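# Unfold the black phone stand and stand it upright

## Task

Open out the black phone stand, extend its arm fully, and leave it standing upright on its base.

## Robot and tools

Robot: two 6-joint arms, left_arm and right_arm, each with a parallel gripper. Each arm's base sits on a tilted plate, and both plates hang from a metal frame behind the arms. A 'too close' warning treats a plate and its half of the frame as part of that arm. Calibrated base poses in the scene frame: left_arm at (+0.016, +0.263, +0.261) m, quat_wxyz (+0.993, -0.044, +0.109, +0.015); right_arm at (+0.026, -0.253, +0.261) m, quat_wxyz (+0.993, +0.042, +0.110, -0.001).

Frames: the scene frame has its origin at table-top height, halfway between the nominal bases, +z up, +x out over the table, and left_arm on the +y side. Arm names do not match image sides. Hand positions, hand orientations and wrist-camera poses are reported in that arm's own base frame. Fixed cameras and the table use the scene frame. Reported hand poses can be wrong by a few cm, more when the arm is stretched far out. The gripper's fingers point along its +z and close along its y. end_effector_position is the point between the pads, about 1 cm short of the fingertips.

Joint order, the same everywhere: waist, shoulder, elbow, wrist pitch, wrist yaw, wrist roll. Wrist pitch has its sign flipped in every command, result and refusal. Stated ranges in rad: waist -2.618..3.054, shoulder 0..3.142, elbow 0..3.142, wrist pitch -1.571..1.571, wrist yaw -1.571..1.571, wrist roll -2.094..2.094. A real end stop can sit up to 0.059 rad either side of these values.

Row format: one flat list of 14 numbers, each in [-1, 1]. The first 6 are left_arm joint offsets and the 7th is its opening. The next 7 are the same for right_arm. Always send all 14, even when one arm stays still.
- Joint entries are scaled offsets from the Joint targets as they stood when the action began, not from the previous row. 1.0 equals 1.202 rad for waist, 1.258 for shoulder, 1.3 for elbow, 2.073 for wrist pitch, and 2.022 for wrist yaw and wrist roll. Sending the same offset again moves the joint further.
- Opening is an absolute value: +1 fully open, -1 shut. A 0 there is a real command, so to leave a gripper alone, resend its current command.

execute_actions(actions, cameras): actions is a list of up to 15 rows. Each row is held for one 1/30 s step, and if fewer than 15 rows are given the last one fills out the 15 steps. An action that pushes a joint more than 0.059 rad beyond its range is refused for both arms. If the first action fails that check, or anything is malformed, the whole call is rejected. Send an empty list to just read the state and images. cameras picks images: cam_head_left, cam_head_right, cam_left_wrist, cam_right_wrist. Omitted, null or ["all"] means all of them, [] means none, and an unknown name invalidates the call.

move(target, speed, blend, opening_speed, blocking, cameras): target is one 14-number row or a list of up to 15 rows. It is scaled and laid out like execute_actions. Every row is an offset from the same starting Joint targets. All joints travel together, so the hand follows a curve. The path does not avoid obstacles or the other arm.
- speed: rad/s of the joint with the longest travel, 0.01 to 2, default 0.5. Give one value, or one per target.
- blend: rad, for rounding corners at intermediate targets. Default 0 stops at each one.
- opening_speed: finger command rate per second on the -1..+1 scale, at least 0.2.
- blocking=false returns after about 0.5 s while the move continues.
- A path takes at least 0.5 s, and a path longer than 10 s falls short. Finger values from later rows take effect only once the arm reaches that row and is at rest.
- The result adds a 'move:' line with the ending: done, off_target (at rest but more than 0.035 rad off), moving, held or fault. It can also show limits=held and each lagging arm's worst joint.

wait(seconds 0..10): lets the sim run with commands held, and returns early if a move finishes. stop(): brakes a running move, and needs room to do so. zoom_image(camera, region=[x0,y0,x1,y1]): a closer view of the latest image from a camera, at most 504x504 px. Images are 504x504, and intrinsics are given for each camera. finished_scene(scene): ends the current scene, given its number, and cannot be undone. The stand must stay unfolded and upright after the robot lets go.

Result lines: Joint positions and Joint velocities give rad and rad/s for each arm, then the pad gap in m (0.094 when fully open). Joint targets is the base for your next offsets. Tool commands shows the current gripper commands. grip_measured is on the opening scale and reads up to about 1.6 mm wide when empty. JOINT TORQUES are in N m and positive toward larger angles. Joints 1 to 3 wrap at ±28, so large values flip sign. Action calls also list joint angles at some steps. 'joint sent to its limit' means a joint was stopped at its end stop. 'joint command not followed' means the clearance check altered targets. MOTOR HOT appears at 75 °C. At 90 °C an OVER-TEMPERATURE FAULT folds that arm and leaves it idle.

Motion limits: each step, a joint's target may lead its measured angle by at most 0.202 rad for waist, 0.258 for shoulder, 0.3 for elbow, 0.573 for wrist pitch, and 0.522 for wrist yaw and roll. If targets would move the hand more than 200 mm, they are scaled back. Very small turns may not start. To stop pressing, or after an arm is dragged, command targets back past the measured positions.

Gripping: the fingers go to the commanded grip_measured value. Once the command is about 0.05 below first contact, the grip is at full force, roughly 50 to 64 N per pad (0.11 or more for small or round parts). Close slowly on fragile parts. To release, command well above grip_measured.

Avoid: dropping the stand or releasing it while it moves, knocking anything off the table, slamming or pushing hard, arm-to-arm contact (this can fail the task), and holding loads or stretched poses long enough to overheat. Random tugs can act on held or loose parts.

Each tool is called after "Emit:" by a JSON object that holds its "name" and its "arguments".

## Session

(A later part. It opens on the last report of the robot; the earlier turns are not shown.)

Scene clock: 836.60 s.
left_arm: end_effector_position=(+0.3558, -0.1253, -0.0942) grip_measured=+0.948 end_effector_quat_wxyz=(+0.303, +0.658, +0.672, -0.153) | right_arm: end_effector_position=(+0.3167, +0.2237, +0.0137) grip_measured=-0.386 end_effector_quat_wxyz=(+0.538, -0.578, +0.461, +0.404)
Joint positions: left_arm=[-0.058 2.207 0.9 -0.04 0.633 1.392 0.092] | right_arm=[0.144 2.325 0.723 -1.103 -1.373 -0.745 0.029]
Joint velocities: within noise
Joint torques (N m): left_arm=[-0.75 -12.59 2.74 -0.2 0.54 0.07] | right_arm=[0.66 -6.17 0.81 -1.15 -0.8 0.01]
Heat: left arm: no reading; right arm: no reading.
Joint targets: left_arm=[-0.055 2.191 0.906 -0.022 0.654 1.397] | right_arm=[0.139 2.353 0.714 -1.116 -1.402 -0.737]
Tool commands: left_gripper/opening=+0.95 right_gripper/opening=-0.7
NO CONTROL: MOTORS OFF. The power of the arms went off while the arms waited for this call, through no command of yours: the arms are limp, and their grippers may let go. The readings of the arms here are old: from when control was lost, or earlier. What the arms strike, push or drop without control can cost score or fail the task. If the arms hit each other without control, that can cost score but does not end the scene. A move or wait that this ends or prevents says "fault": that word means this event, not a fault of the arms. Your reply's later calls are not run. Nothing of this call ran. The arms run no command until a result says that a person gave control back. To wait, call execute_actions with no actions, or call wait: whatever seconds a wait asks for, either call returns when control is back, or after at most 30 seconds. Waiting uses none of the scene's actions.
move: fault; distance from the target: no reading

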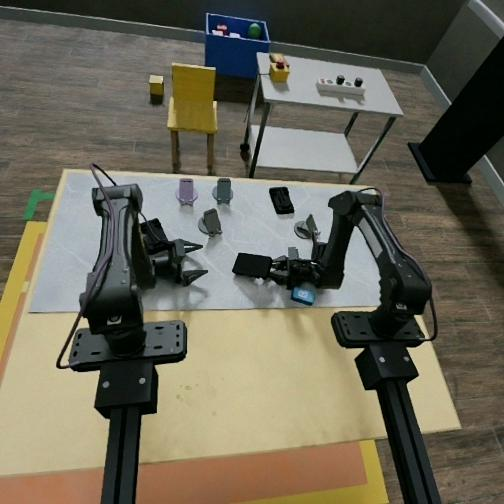

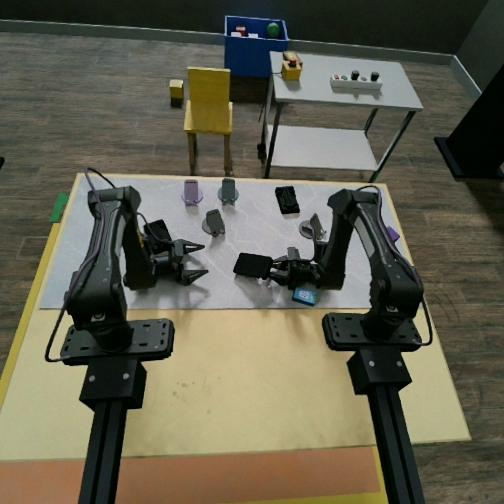

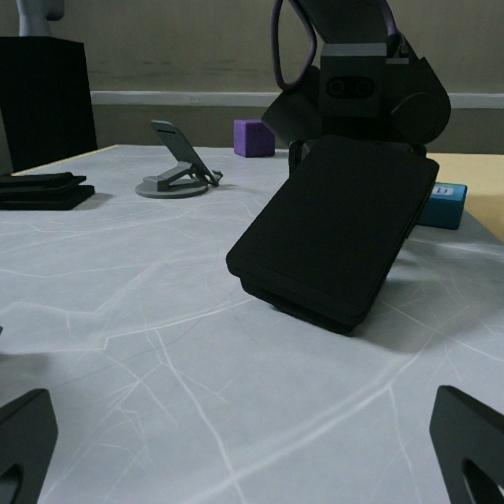

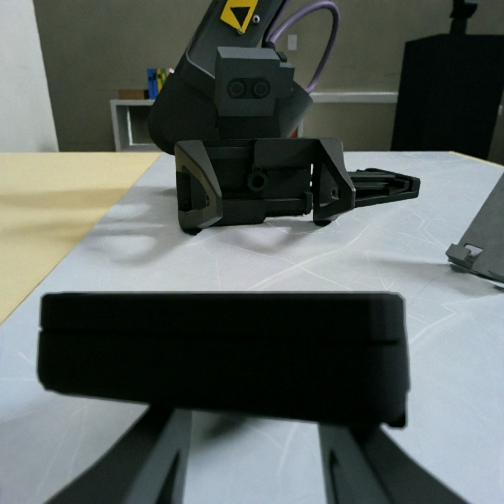

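Emit:
{"name": "wait", "arguments": {"seconds": 10}}

Scene clock: 868.50 s.
left_arm: end_effector_position=(+0.3558, -0.1253, -0.0942) grip_measured=+0.948 end_effector_quat_wxyz=(+0.303, +0.658, +0.672, -0.153) | right_arm: end_effector_position=(+0.3167, +0.2237, +0.0137) grip_measured=-0.386 end_effector_quat_wxyz=(+0.538, -0.578, +0.461, +0.404)
Joint positions: left_arm=[-0.058 2.207 0.9 -0.04 0.633 1.392 0.092] | right_arm=[0.144 2.325 0.723 -1.103 -1.373 -0.745 0.029]
Joint velocities: within noise
Joint torques (N m): left_arm=[-0.75 -12.59 2.74 -0.2 0.54 0.07] | right_arm=[0.66 -6.17 0.81 -1.15 -0.8 0.01]
Heat: left arm: no reading; right arm: no reading.
Joint targets: left_arm=[-0.055 2.191 0.906 -0.022 0.654 1.397] | right_arm=[0.139 2.353 0.714 -1.116 -1.402 -0.737]
Tool commands: left_gripper/opening=+0.95 right_gripper/opening=-0.7
NO CONTROL, STILL: no person has given control back yet. The readings of the arms here are still the old ones. Call execute_actions with no actions, or call wait, again.
wait: 0.00 of 10 s (a fault stop came first)

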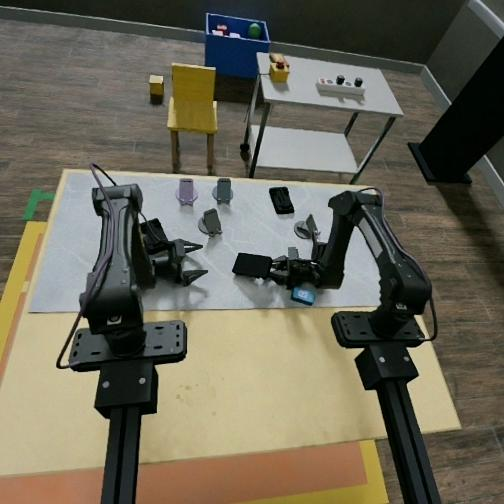

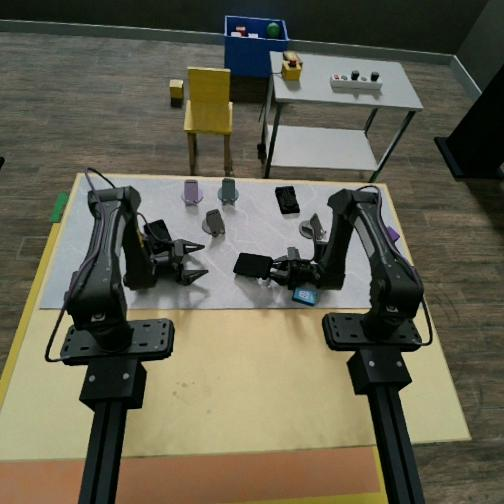

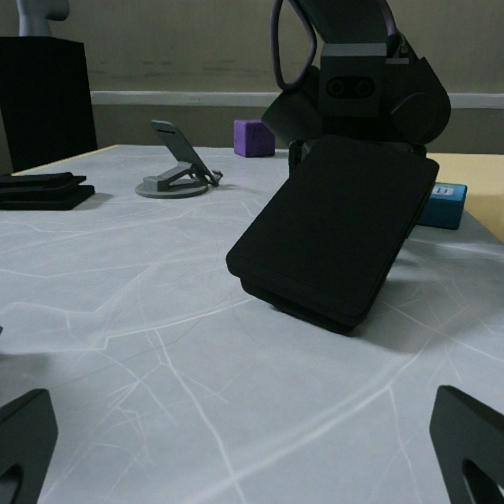

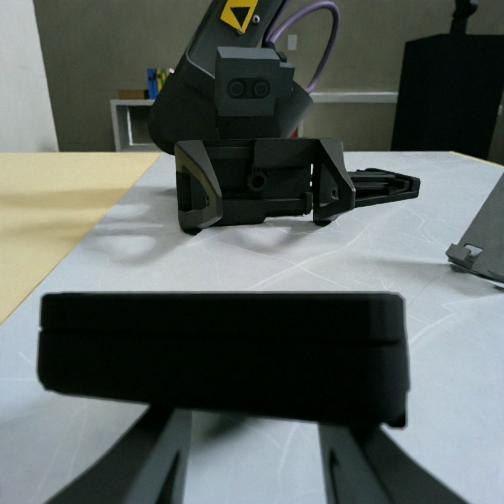

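Emit:
{"name": "wait", "arguments": {"seconds": 10}}

Scene clock: 903.73 s.
left_arm: end_effector_position=(+0.3558, -0.1253, -0.0942) grip_measured=+0.948 end_effector_quat_wxyz=(+0.303, +0.658, +0.672, -0.153) | right_arm: end_effector_position=(+0.3167, +0.2237, +0.0137) grip_measured=-0.386 end_effector_quat_wxyz=(+0.538, -0.578, +0.461, +0.404)
Joint positions: left_arm=[-0.058 2.207 0.9 -0.04 0.633 1.392 0.092] | right_arm=[0.144 2.325 0.723 -1.103 -1.373 -0.745 0.029]
Joint velocities: within noise
Joint torques (N m): left_arm=[-0.75 -12.59 2.74 -0.2 0.54 0.07] | right_arm=[0.66 -6.17 0.81 -1.15 -0.8 0.01]
Heat: left arm: no reading; right arm: no reading.
Joint targets: left_arm=[-0.055 2.191 0.906 -0.022 0.654 1.397] | right_arm=[0.139 2.353 0.714 -1.116 -1.402 -0.737]
Tool commands: left_gripper/opening=+0.95 right_gripper/opening=-0.7
NO CONTROL, STILL: no person has given control back yet. The readings of the arms here are still the old ones. Call execute_actions with no actions, or call wait, again.
wait: 0.00 of 10 s (a fault stop came first)

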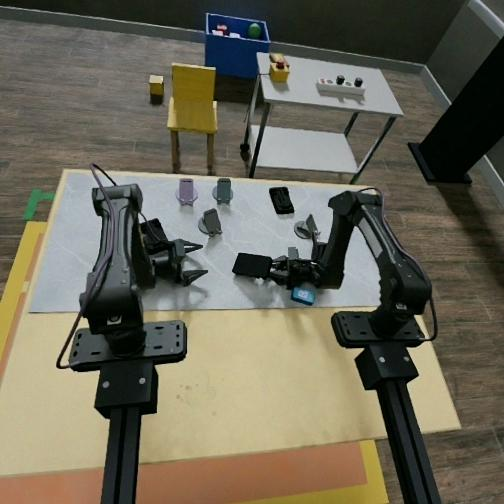

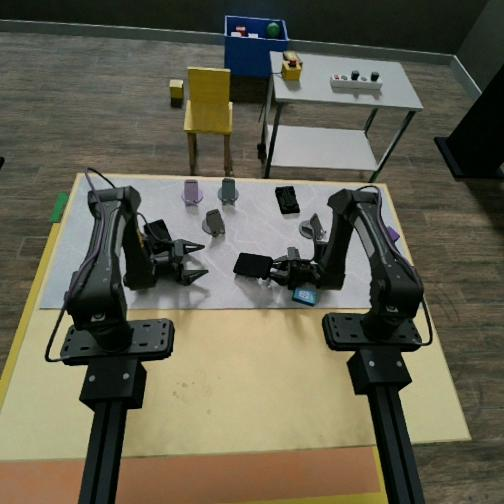

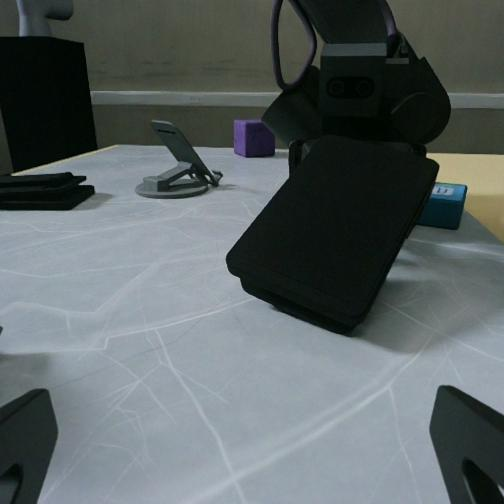

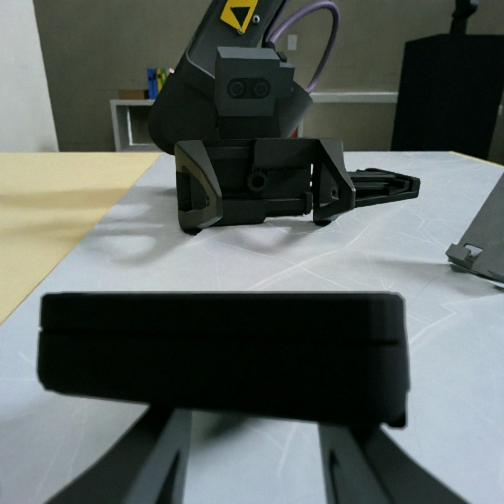

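Emit:
{"name": "wait", "arguments": {"seconds": 10, "cameras": []}}

Emit:
{"name": "wait", "arguments": {"seconds": 10, "cameras": []}}

Emit:
{"name": "wait", "arguments": {"seconds": 10, "cameras": []}}

Scene clock: 907.57 s.
left_arm: end_effector_position=(+0.3387, -0.1356, -0.1614) grip_measured=+0.844 end_effector_quat_wxyz=(+0.579, +0.522, +0.479, -0.405) | right_arm: end_effector_position=(+0.3086, +0.1711, -0.1732) grip_measured=-0.342 end_effector_quat_wxyz=(+0.559, -0.545, +0.470, +0.412)
Joint positions: left_arm=[0.126 3.146 1.214 -1.525 1.565 0.626 0.087] | right_arm=[-0.025 3.137 1.137 -1.409 -1.509 -0.813 0.031]
Joint velocities: within noise
Joint torques (N m): left_arm=[-0.87 -9.42 -0.29 -1.11 0.26 0.01] | right_arm=[0.46 -6.95 -0.87 -0.84 -0.45 -0.03]
Heat: left arm: 37 °C; right arm: 36 °C.
Joint targets: left_arm=[0.126 3.154 1.214 -1.517 1.560 0.626] | right_arm=[-0.029 3.142 1.143 -1.404 -1.507 -0.814]
Tool commands: left_gripper/opening=+0.844293 right_gripper/opening=-0.342008
CONTROL GIVEN BACK BY A PERSON. The power is on again. The arms and their grippers hold where they came to rest, not your last command. Their grippers do not squeeze until commanded. The arms may rest on the table, on a part, on each other or against the robot's own body, stand at a joint limit or lie folded up, and parts may have moved. Move slowly at first; if an arm does not follow, try another direction. If the arms lie on each other, part them first: a hard hit or press between them can now end the scene. Commands run again from your next reply on.
wait: 0.00 of 10 s (a fault stop came first)
No camera images: "cameras" was empty.

not run: an earlier result of this reply reported a stop or a fault. Calls in your next reply go to the robot.

not run: an earlier result of this reply reported a stop or a fault. Calls in your next reply go to the robot.

Emit:
{"name": "move", "arguments": {"target": [0,0,0,0,0,0,0.844,0,0,0,0,0,0,-0.7], "opening_speed": 0.4}}

Scene clock: 911.53 s.
left_arm: end_effector_position=(+0.3387, -0.1356, -0.1614) grip_measured=+0.844 end_effector_quat_wxyz=(+0.579, +0.522, +0.479, -0.405) | right_arm: end_effector_position=(+0.3090, +0.1711, -0.1728) grip_measured=-0.697 end_effector_quat_wxyz=(+0.561, -0.546, +0.468, +0.411)
Joint positions: left_arm=[0.126 3.146 1.214 -1.525 1.565 0.626 0.087] | right_arm=[-0.025 3.137 1.137 -1.416 -1.509 -0.813 0.014]
Joint velocities: within noise
Joint torques (N m): left_arm=[-0.68 -9.33 -0.51 -1.12 0.3 0.05] | right_arm=[0.58 -7.04 -0.75 -0.78 -0.41 -0.04]
Heat: left arm: 38 °C; right arm: 36 °C.
Joint targets: left_arm=[0.126 3.154 1.214 -1.517 1.560 0.626] | right_arm=[-0.029 3.142 1.143 -1.404 -1.506 -0.813]
CONTROL GIVEN BACK BY A PERSON, as an earlier result said. Commands run again.
move: done

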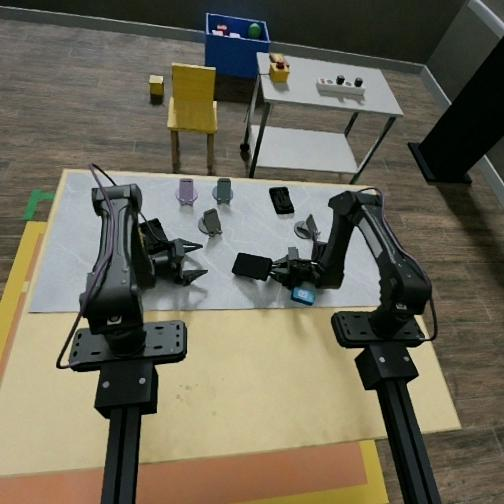

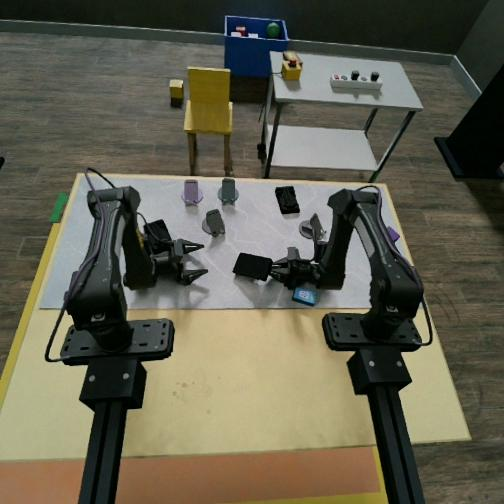

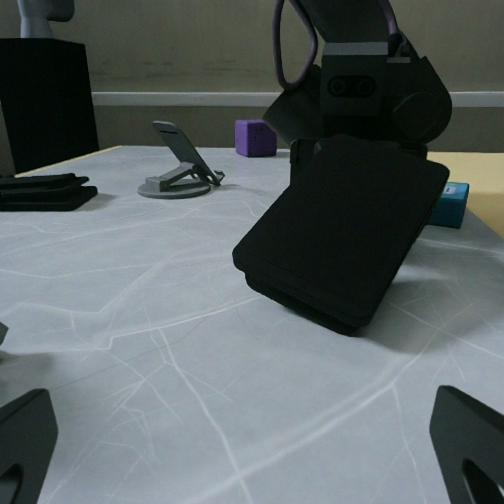

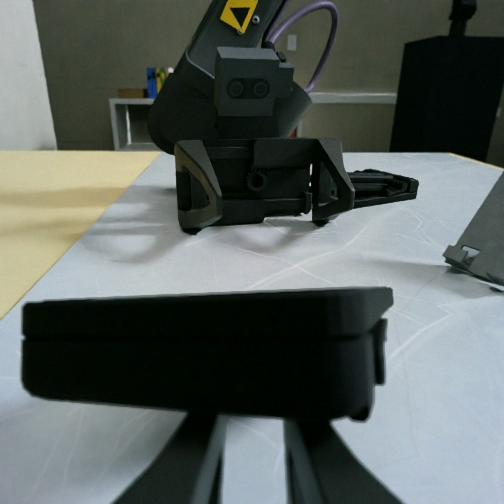

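Emit:
{"name": "zoom_image", "arguments": {"camera": "cam_left_wrist", "region": [200, 80, 480, 360]}}

Emit:
{"name": "zoom_image", "arguments": {"camera": "cam_right_wrist", "region": [0, 260, 420, 504]}}

Emit:
{"name": "zoom_image", "arguments": {"camera": "cam_head_left", "region": [200, 220, 340, 320]}}

Scaled by 1.800 from the camera's 504x504 image, which has a finer 720x720 frame.

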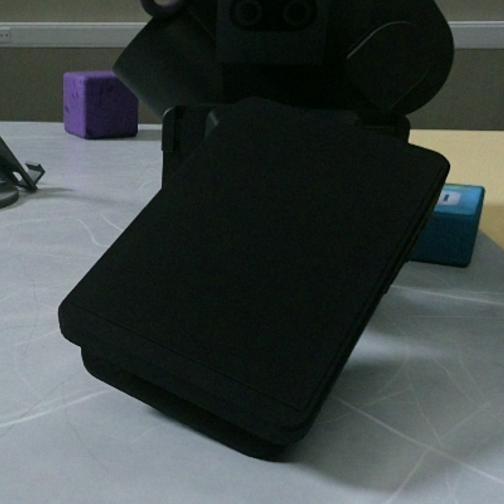

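Scaled by 1.200 from the camera's 504x504 image, which has a finer 720x720 frame.

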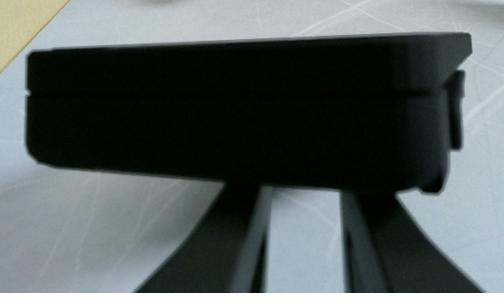

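Scaled by 3.600 from the camera's 504x504 image, which has a finer 720x720 frame.

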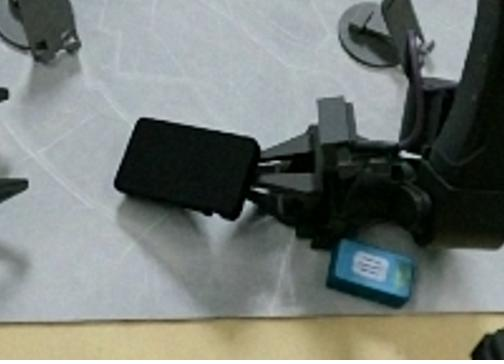

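Emit:
{"name": "move", "arguments": {"target": [[-0.105,-0.679,-0.011,0.249,-0.178,0.037,0.9,0,0,0,0,0,0,-0.7],[-0.504,-0.9785,-0.24,0.833,-0.664,0.25,0.9,0,0,0,0,0,0,-0.7]], "speed": 0.6, "blend": 0.15}}

Scene clock: 964.87 s.
left_arm: end_effector_position=(+0.3178, -0.2036, -0.0468) grip_measured=+0.898 end_effector_quat_wxyz=(+0.194, +0.715, +0.670, -0.046) | right_arm: end_effector_position=(+0.3090, +0.1711, -0.1728) grip_measured=-0.697 end_effector_quat_wxyz=(+0.561, -0.546, +0.468, +0.411)
Joint positions: left_arm=[-0.471 1.949 0.912 0.191 0.216 1.126 0.089] | right_arm=[-0.025 3.137 1.137 -1.416 -1.509 -0.813 0.014]
Joint velocities: within noise
Joint torques (N m): left_arm=[-2.45 -12.56 2.91 -0.43 0.17 0.06] | right_arm=[0.55 -6.89 -0.77 -0.76 -0.44 -0.07]
Heat: left arm: 43 °C; right arm: 37 °C.
Joint targets: left_arm=[-0.480 1.923 0.902 0.210 0.218 1.131] | right_arm=[-0.029 3.142 1.143 -1.404 -1.506 -0.813]
move: done

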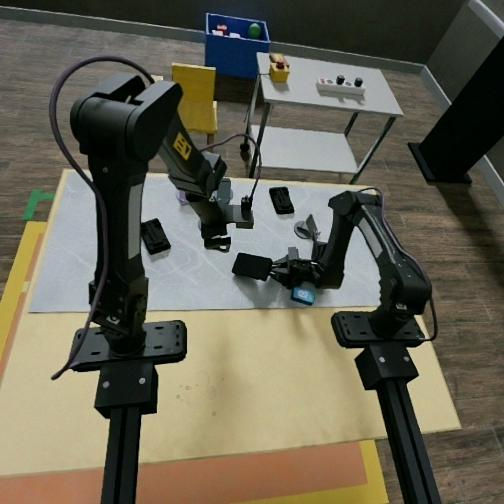

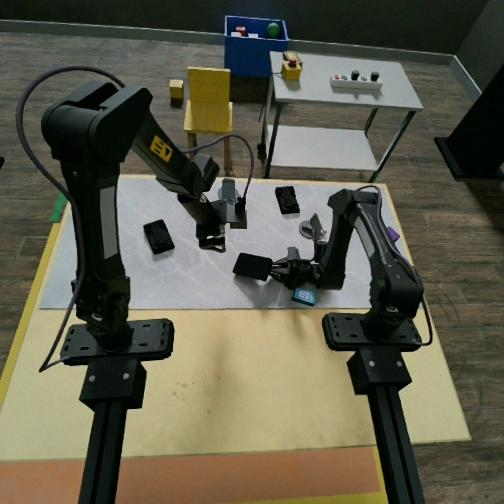

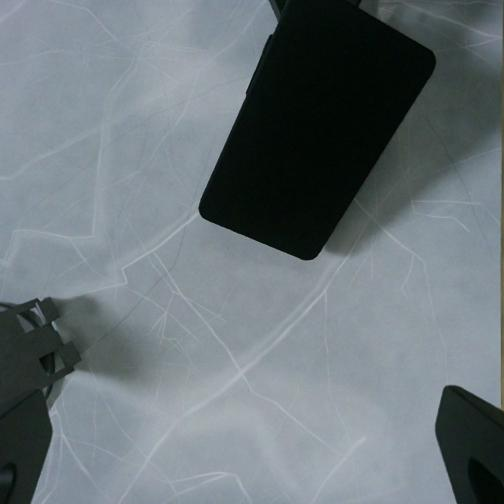

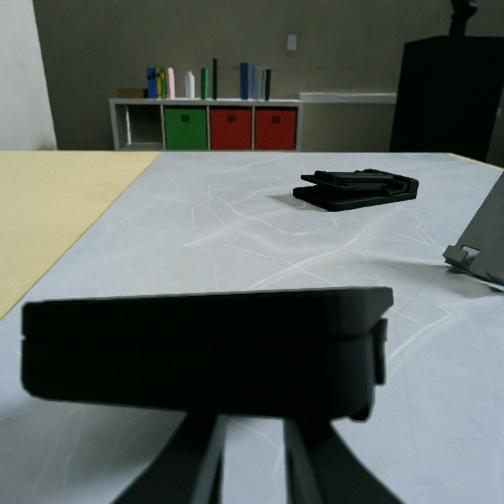

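Emit:
{"name": "zoom_image", "arguments": {"camera": "cam_right_wrist", "region": [270, 150, 440, 230]}}

Emit:
{"name": "zoom_image", "arguments": {"camera": "cam_left_wrist", "region": [180, 0, 450, 270]}}

Scaled by 2.965 from the camera's 504x504 image, which has a finer 720x720 frame.

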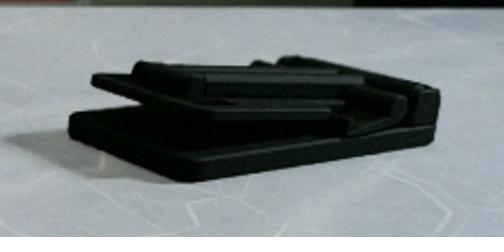

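Scaled by 1.867 from the camera's 504x504 image, which has a finer 720x720 frame.

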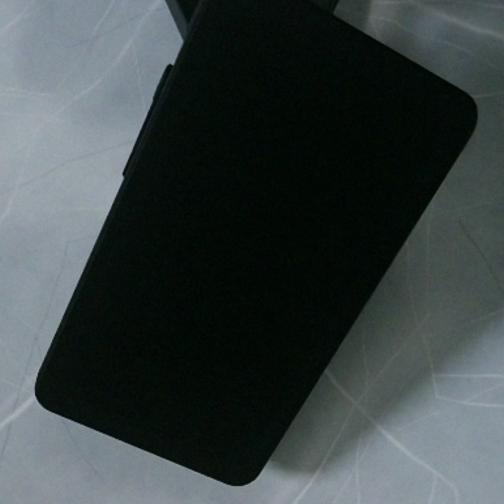

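Emit:
{"name": "move", "arguments": {"target": [-0.0366,0.3541,0.247,0.0154,-0.0007,0.1743,1,0,0,0,0,0,0,-0.7], "speed": 0.3}}

Scene clock: 991.93 s.
left_arm: end_effector_position=(+0.3416, -0.2328, -0.1301) grip_measured=+0.998 end_effector_quat_wxyz=(+0.140, +0.835, +0.530, -0.046) | right_arm: end_effector_position=(+0.3090, +0.1711, -0.1728) grip_measured=-0.697 end_effector_quat_wxyz=(+0.561, -0.546, +0.468, +0.411)
Joint positions: left_arm=[-0.51 2.348 1.207 0.223 0.213 1.478 0.094] | right_arm=[-0.025 3.137 1.137 -1.416 -1.509 -0.813 0.014]
Joint velocities: within noise
Joint torques (N m): left_arm=[-3.51 -10.71 4.64 -0.12 0.21 0.11] | right_arm=[0.58 -6.89 -0.68 -0.75 -0.43 -0.07]
Heat: left arm: 43 °C; right arm: 37 °C.
Joint targets: left_arm=[-0.523 2.369 1.223 0.242 0.216 1.484] | right_arm=[-0.029 3.142 1.143 -1.404 -1.506 -0.813]
move: done

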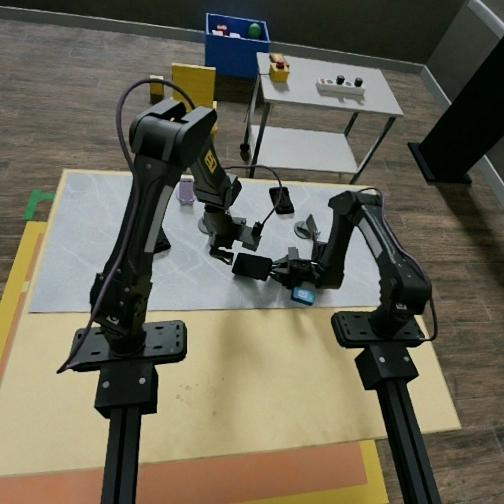

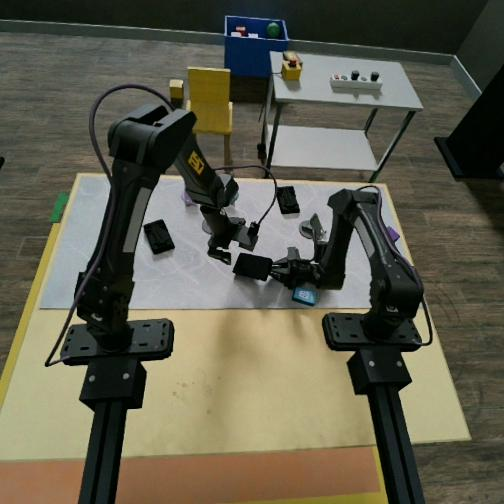

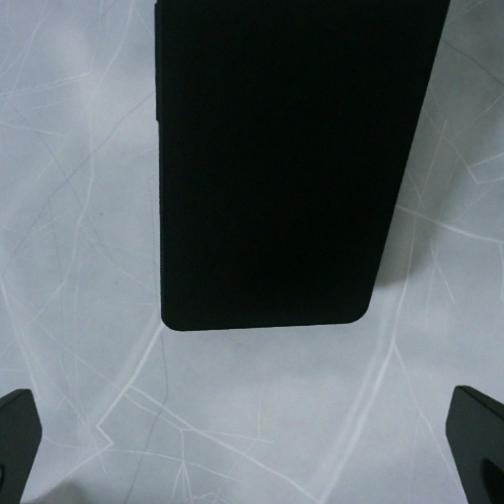

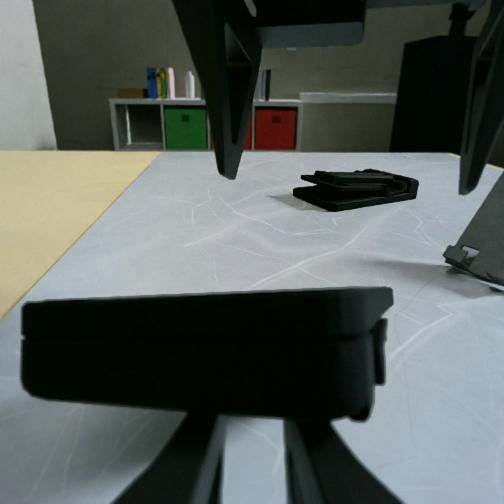

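Emit:
{"name": "move", "arguments": {"target": [-0.0225,0.0959,0.04,-0.0396,0.0,0.0252,1,0,0,0,0,0,0,-0.7], "speed": 0.2, "cameras": ["cam_left_wrist","cam_right_wrist"]}}

Scene clock: 1008.17 s.
left_arm: end_effector_position=(+0.3400, -0.2450, -0.1635) grip_measured=+0.998 end_effector_quat_wxyz=(+0.137, +0.855, +0.498, -0.046) | right_arm: end_effector_position=(+0.3090, +0.1711, -0.1728) grip_measured=-0.697 end_effector_quat_wxyz=(+0.561, -0.546, +0.468, +0.411)
Joint positions: left_arm=[-0.537 2.466 1.26 0.166 0.213 1.529 0.094] | right_arm=[-0.025 3.137 1.137 -1.416 -1.509 -0.813 0.014]
Joint velocities: within noise
Joint torques (N m): left_arm=[-3.58 -11 4.11 -0.46 0.24 0.13] | right_arm=[0.69 -6.87 -0.76 -0.76 -0.45 -0.05]
Heat: left arm: 42 °C; right arm: 37 °C.
Joint targets: left_arm=[-0.551 2.489 1.275 0.160 0.217 1.535] | right_arm=[-0.029 3.142 1.143 -1.404 -1.506 -0.813]
move: done
Images, in order (width x height): cam_left_wrist 504x504, cam_right_wrist 504x504.

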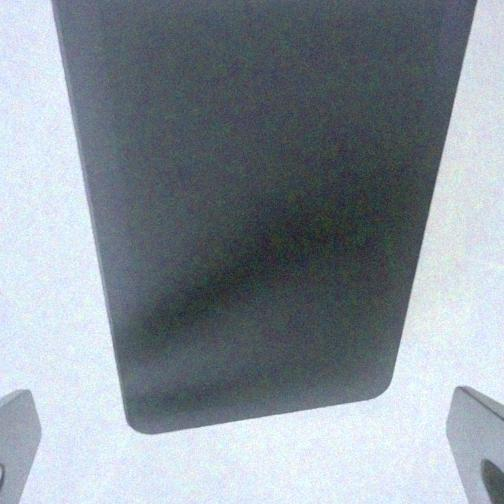

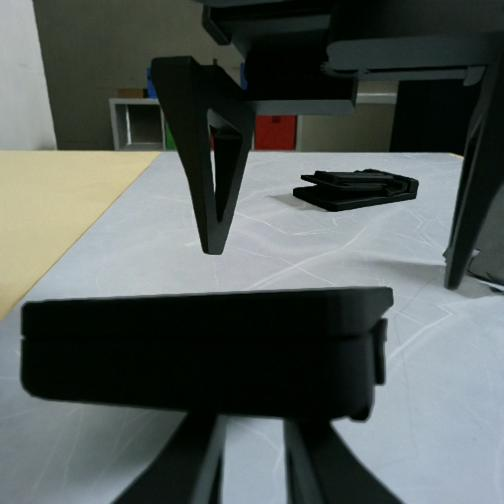

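Emit:
{"name": "move", "arguments": {"target": [-0.005,0.0485,0.0223,-0.013,0.0,-0.0173,1,0,0,0,0,0,0,-0.7], "speed": 0.15, "cameras": ["cam_left_wrist","cam_right_wrist"]}}

Scene clock: 1018.43 s.
left_arm: end_effector_position=(+0.3403, -0.2476, -0.1810) grip_measured=+0.998 end_effector_quat_wxyz=(+0.134, +0.851, +0.506, -0.049) | right_arm: end_effector_position=(+0.3090, +0.1711, -0.1728) grip_measured=-0.697 end_effector_quat_wxyz=(+0.561, -0.546, +0.468, +0.411)
Joint positions: left_arm=[-0.542 2.527 1.289 0.14 0.213 1.506 0.094] | right_arm=[-0.025 3.137 1.137 -1.416 -1.509 -0.813 0.014]
Joint velocities: within noise
Joint torques (N m): left_arm=[-3.74 -11.26 3.85 -0.42 0.26 -0.05] | right_arm=[0.62 -6.95 -0.69 -0.74 -0.43 0]
Heat: left arm: 43 °C; right arm: 37 °C.
Joint targets: left_arm=[-0.556 2.550 1.304 0.133 0.217 1.500] | right_arm=[-0.029 3.142 1.143 -1.404 -1.506 -0.813]
move: done
Images, in order (width x height): cam_left_wrist 504x504, cam_right_wrist 504x504.

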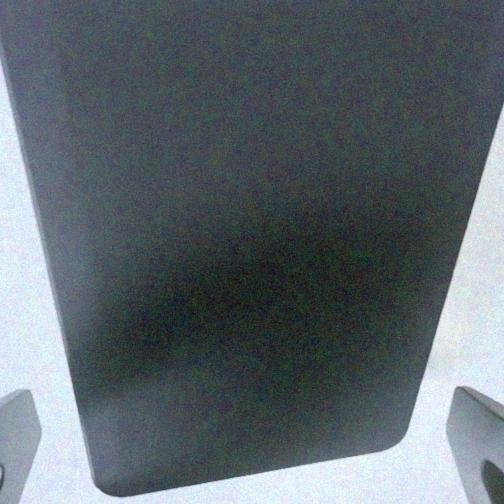

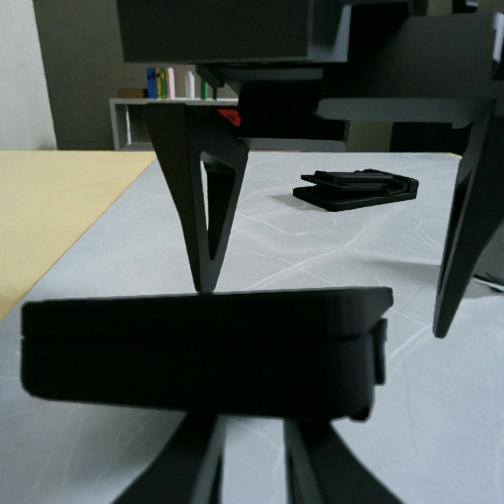

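Emit:
{"name": "move", "arguments": {"target": [0,0,0,0,0.0,0,0.15,0,0,0,0,0,0,-0.7], "opening_speed": 0.4}}

Scene clock: 1029.03 s.
left_arm: end_effector_position=(+0.3440, -0.2489, -0.1791) grip_measured=+0.155 end_effector_quat_wxyz=(+0.135, +0.850, +0.506, -0.046) | right_arm: end_effector_position=(+0.3090, +0.1711, -0.1727) grip_measured=-0.697 end_effector_quat_wxyz=(+0.561, -0.546, +0.468, +0.410)
Joint positions: left_arm=[-0.542 2.527 1.302 0.148 0.208 1.505 0.054] | right_arm=[-0.025 3.137 1.137 -1.416 -1.509 -0.813 0.014]
Joint velocities: within noise
Joint torques (N m): left_arm=[-3.79 -11.17 3.28 -0.48 0.28 0] | right_arm=[0.75 -6.95 -0.72 -0.79 -0.42 -0.05]
Heat: left arm: 43 °C; right arm: 37 °C.
Joint targets: left_arm=[-0.556 2.550 1.304 0.133 0.217 1.500] | right_arm=[-0.029 3.142 1.143 -1.405 -1.507 -0.814]
move: done

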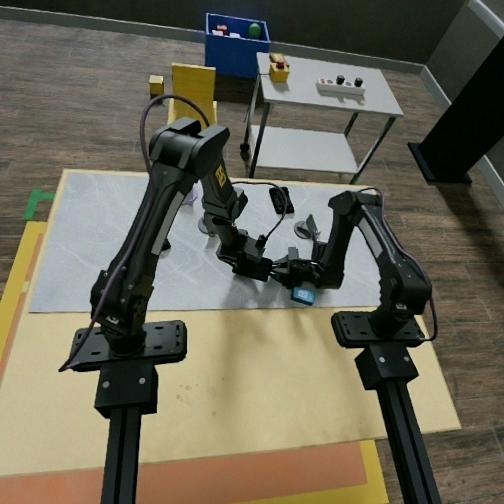

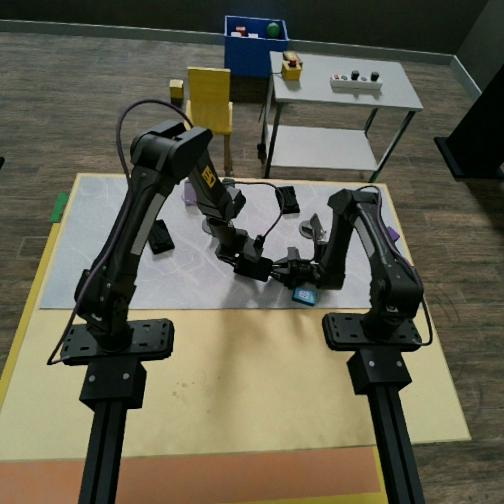

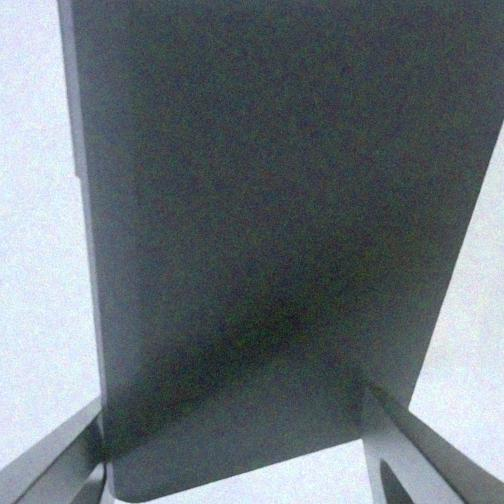

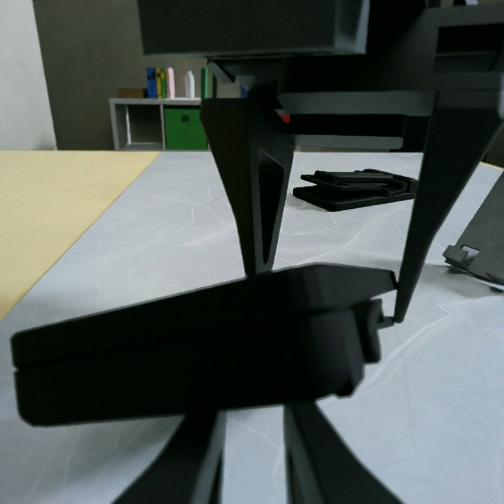

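Emit:
{"name": "move", "arguments": {"target": [0,0,0,0,0.0,0,1,0,0,0,0,0,0,-0.7], "opening_speed": 0.5, "cameras": []}}

Emit:
{"name": "move", "arguments": {"target": [0,-0.08,-0.02,0.04,0.0,0,1,0,0,0,0,0,0,-0.7], "speed": 0.3, "cameras": ["cam_left_wrist","cam_right_wrist"]}}

Scene clock: 1039.40 s.
left_arm: end_effector_position=(+0.3455, -0.2508, -0.1785) grip_measured=+0.998 end_effector_quat_wxyz=(+0.140, +0.850, +0.506, -0.046) | right_arm: end_effector_position=(+0.3090, +0.1711, -0.1727) grip_measured=-0.697 end_effector_quat_wxyz=(+0.561, -0.546, +0.468, +0.410)
Joint positions: left_arm=[-0.542 2.527 1.302 0.138 0.213 1.503 0.094] | right_arm=[-0.025 3.137 1.137 -1.416 -1.509 -0.813 0.014]
Joint velocities: within noise
Joint torques (N m): left_arm=[-3.55 -11.23 2.91 -0.42 0.3 0] | right_arm=[0.66 -6.89 -0.66 -0.76 -0.41 -0.05]
Heat: left arm: 42 °C; right arm: 37 °C.
Joint targets: left_arm=[-0.556 2.550 1.304 0.133 0.217 1.500] | right_arm=[-0.029 3.142 1.143 -1.404 -1.507 -0.814]
move: done
No camera images: "cameras" was empty.

Scene clock: 1040.50 s.
left_arm: end_effector_position=(+0.3416, -0.2484, -0.1620) grip_measured=+0.998 end_effector_quat_wxyz=(+0.133, +0.850, +0.507, -0.050) | right_arm: end_effector_position=(+0.3090, +0.1711, -0.1727) grip_measured=-0.697 end_effector_quat_wxyz=(+0.561, -0.546, +0.468, +0.410)
Joint positions: left_arm=[-0.542 2.472 1.287 0.195 0.212 1.503 0.094] | right_arm=[-0.025 3.137 1.137 -1.416 -1.509 -0.813 0.014]
Joint velocities: within noise
Joint torques (N m): left_arm=[-3.64 -15.2 2.5 -0.05 0.24 -0.03] | right_arm=[0.58 -6.87 -0.83 -0.77 -0.45 -0.05]
Heat: left arm: 42 °C; right arm: 37 °C.
Joint targets: left_arm=[-0.556 2.450 1.278 0.216 0.217 1.500] | right_arm=[-0.029 3.142 1.143 -1.404 -1.507 -0.814]
move: done
Images, in order (width x height): cam_left_wrist 504x504, cam_right_wrist 504x504.

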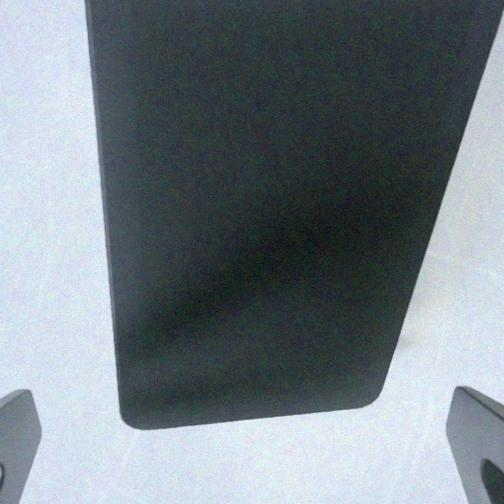

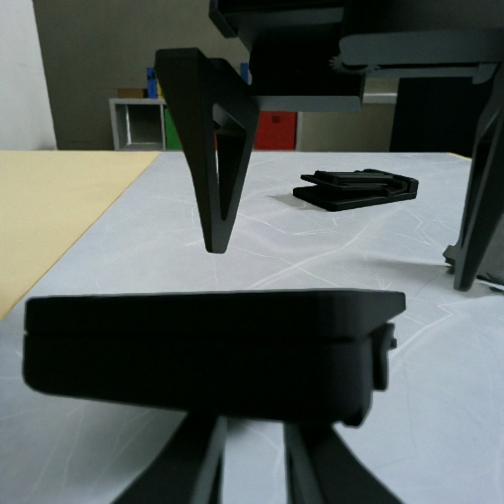

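Emit:
{"name": "move", "arguments": {"target": [-0.0724,0.0994,0.0523,-0.0424,-0.0084,-0.0223,1,0,0,0,0,0,0,-0.7], "speed": 0.15}}

Scene clock: 1056.23 s.
left_arm: end_effector_position=(+0.3285, -0.2824, -0.1833) grip_measured=+0.998 end_effector_quat_wxyz=(+0.137, +0.862, +0.486, -0.046) | right_arm: end_effector_position=(+0.3090, +0.1711, -0.1727) grip_measured=-0.697 end_effector_quat_wxyz=(+0.561, -0.546, +0.468, +0.410)
Joint positions: left_arm=[-0.632 2.551 1.33 0.135 0.196 1.461 0.094] | right_arm=[-0.025 3.137 1.137 -1.416 -1.509 -0.813 0.014]
Joint velocities: within noise
Joint torques (N m): left_arm=[-3.55 -11.28 4.25 -0.44 0.21 -0.09] | right_arm=[0.54 -7.05 -0.79 -0.78 -0.44 0.01]
Heat: left arm: 47 °C; right arm: 37 °C.
Joint targets: left_arm=[-0.643 2.575 1.345 0.128 0.199 1.455] | right_arm=[-0.029 3.142 1.143 -1.404 -1.507 -0.814]
move: done

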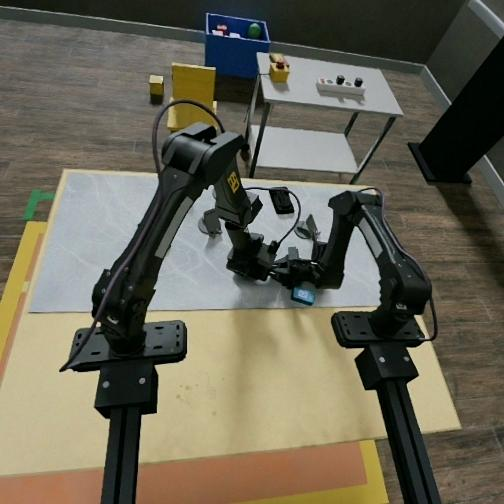

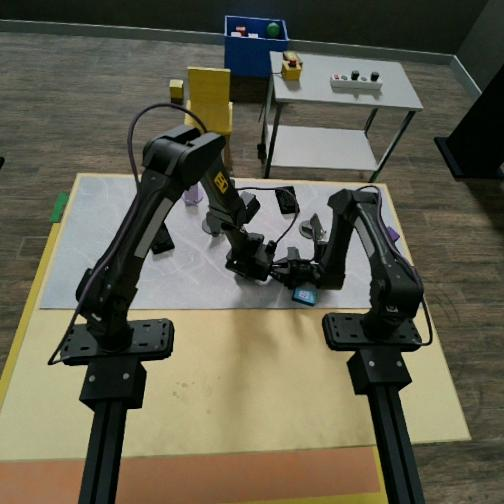

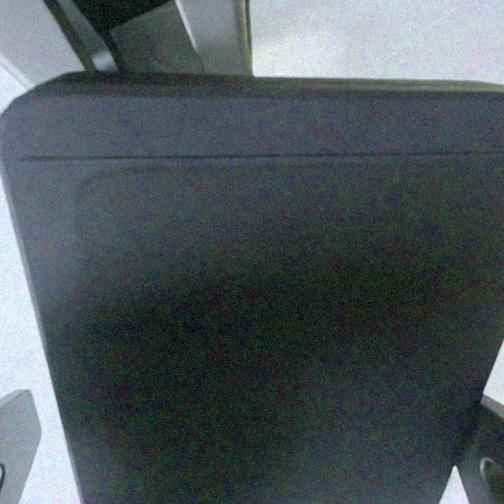

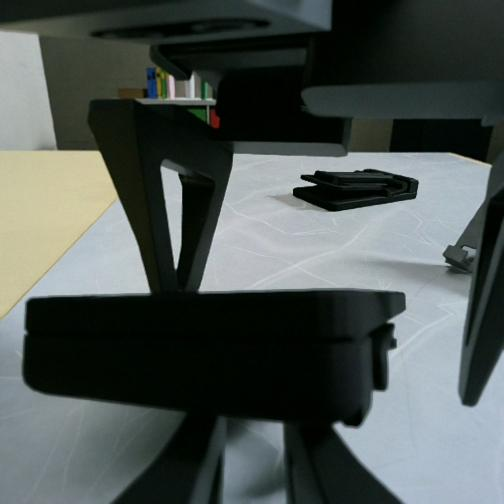

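Emit:
{"name": "move", "arguments": {"target": [[0,-0.06,-0.05,0.02,0,0,1,0,0,0,0,0,0,-0.7],[0.002,-0.008,-0.02,-0.0077,0,0.01,1,0,0,0,0,0,0,-0.7]], "speed": 0.2, "cameras": ["cam_left_wrist","cam_right_wrist"]}}

Scene clock: 1068.50 s.
left_arm: end_effector_position=(+0.3274, -0.2814, -0.1809) grip_measured=+0.998 end_effector_quat_wxyz=(+0.141, +0.864, +0.482, -0.043) | right_arm: end_effector_position=(+0.3090, +0.1711, -0.1727) grip_measured=-0.697 end_effector_quat_wxyz=(+0.561, -0.546, +0.468, +0.410)
Joint positions: left_arm=[-0.632 2.537 1.309 0.118 0.196 1.469 0.094] | right_arm=[-0.025 3.137 1.137 -1.416 -1.509 -0.813 0.014]
Joint velocities: within noise
Joint torques (N m): left_arm=[-3.3 -10.8 4.01 -0.52 0.23 0.09] | right_arm=[0.61 -6.94 -0.72 -0.77 -0.47 -0.06]
Heat: left arm: 47 °C; right arm: 37 °C.
Joint targets: left_arm=[-0.641 2.565 1.320 0.112 0.199 1.475] | right_arm=[-0.029 3.142 1.143 -1.404 -1.507 -0.814]
move: done
Images, in order (width x height): cam_left_wrist 504x504, cam_right_wrist 504x504.

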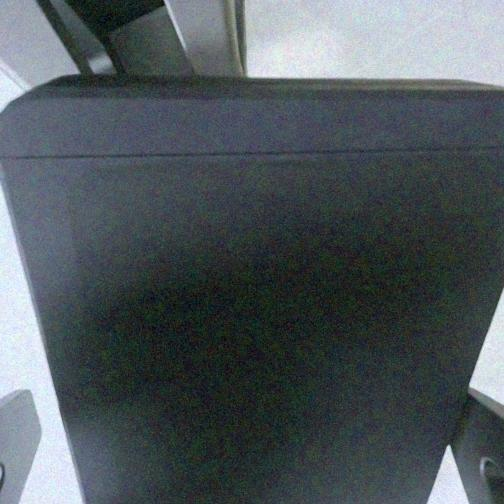

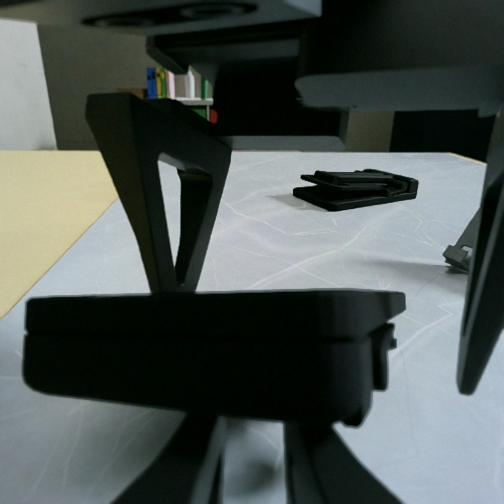

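Emit:
{"name": "move", "arguments": {"target": [[0,-0.08,-0.07,0.02,0,0,1,0,0,0,0,0,0,-0.7],[-0.002,-0.035,-0.022,0.01,0,0.0,1,0,0,0,0,0,0,-0.7]], "speed": 0.2, "cameras": ["cam_left_wrist","cam_right_wrist"]}}

Scene clock: 1080.83 s.
left_arm: end_effector_position=(+0.3255, -0.2797, -0.1699) grip_measured=+0.998 end_effector_quat_wxyz=(+0.143, +0.864, +0.481, -0.042) | right_arm: end_effector_position=(+0.3090, +0.1711, -0.1727) grip_measured=-0.697 end_effector_quat_wxyz=(+0.561, -0.546, +0.468, +0.411)
Joint positions: left_arm=[-0.632 2.496 1.282 0.129 0.194 1.471 0.094] | right_arm=[-0.025 3.137 1.137 -1.416 -1.509 -0.813 0.014]
Joint velocities: within noise
Joint torques (N m): left_arm=[-3.59 -10.97 3.67 -0.34 0.26 0.07] | right_arm=[0.7 -6.93 -0.7 -0.78 -0.43 -0.02]
Heat: left arm: 45 °C; right arm: 37 °C.
Joint targets: left_arm=[-0.643 2.521 1.291 0.132 0.199 1.475] | right_arm=[-0.029 3.142 1.143 -1.404 -1.507 -0.813]
move: done
Images, in order (width x height): cam_left_wrist 504x504, cam_right_wrist 504x504.

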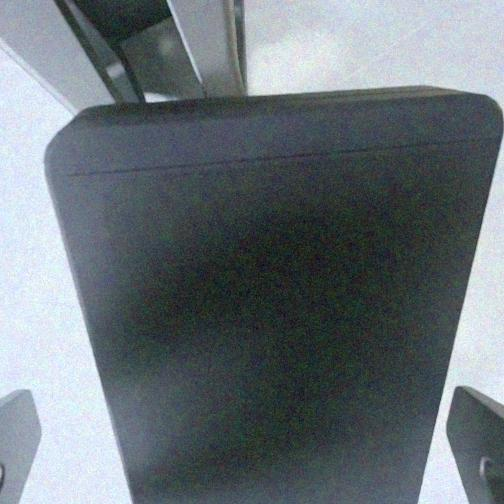

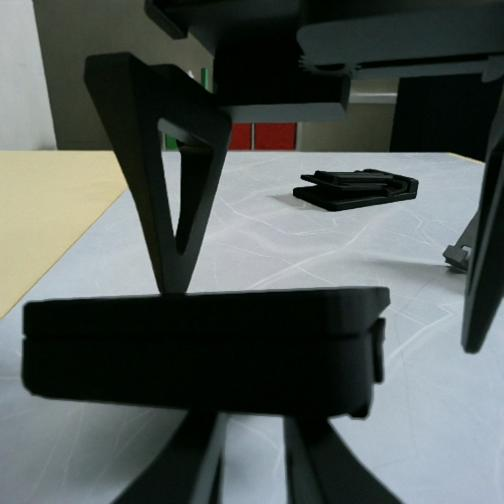

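Emit:
{"name": "move", "arguments": {"target": [[0,-0.04,-0.031,0.0145,0,0,1,0,0,0,0,0,0,-0.7],[0.0,-0.003,-0.0077,0.0087,0,0.0,1,0,0,0,0,0,0,-0.7]], "speed": 0.2, "cameras": ["cam_left_wrist","cam_right_wrist"]}}

Scene clock: 1097.10 s.
left_arm: end_effector_position=(+0.3178, -0.2741, -0.1733) grip_measured=+0.998 end_effector_quat_wxyz=(+0.130, +0.864, +0.483, -0.048) | right_arm: end_effector_position=(+0.3090, +0.1711, -0.1727) grip_measured=-0.697 end_effector_quat_wxyz=(+0.561, -0.546, +0.468, +0.411)
Joint positions: left_arm=[-0.632 2.496 1.268 0.143 0.194 1.471 0.094] | right_arm=[-0.025 3.137 1.137 -1.416 -1.509 -0.813 0.014]
Joint velocities: within noise
Joint torques (N m): left_arm=[-3.47 -11.29 3.82 -0.26 0.21 0.07] | right_arm=[0.62 -6.89 -0.69 -0.77 -0.43 -0.04]
Heat: left arm: 45 °C; right arm: 37 °C.
Joint targets: left_arm=[-0.643 2.517 1.281 0.150 0.199 1.475] | right_arm=[-0.029 3.142 1.143 -1.404 -1.507 -0.813]
move: done
Images, in order (width x height): cam_left_wrist 504x504, cam_right_wrist 504x504.

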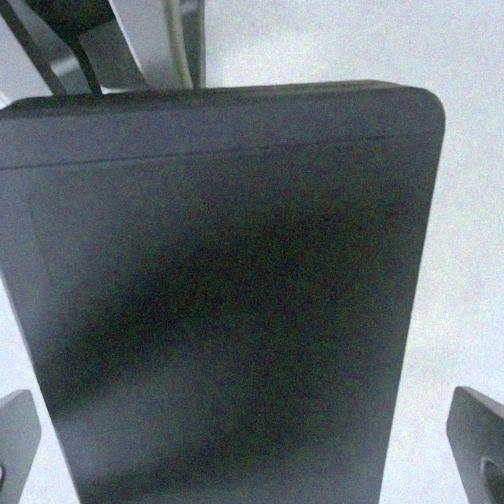

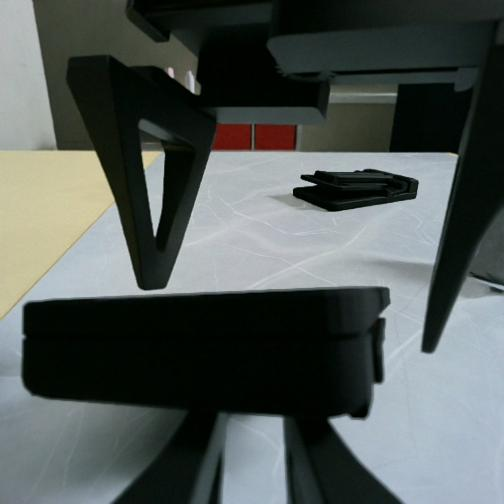

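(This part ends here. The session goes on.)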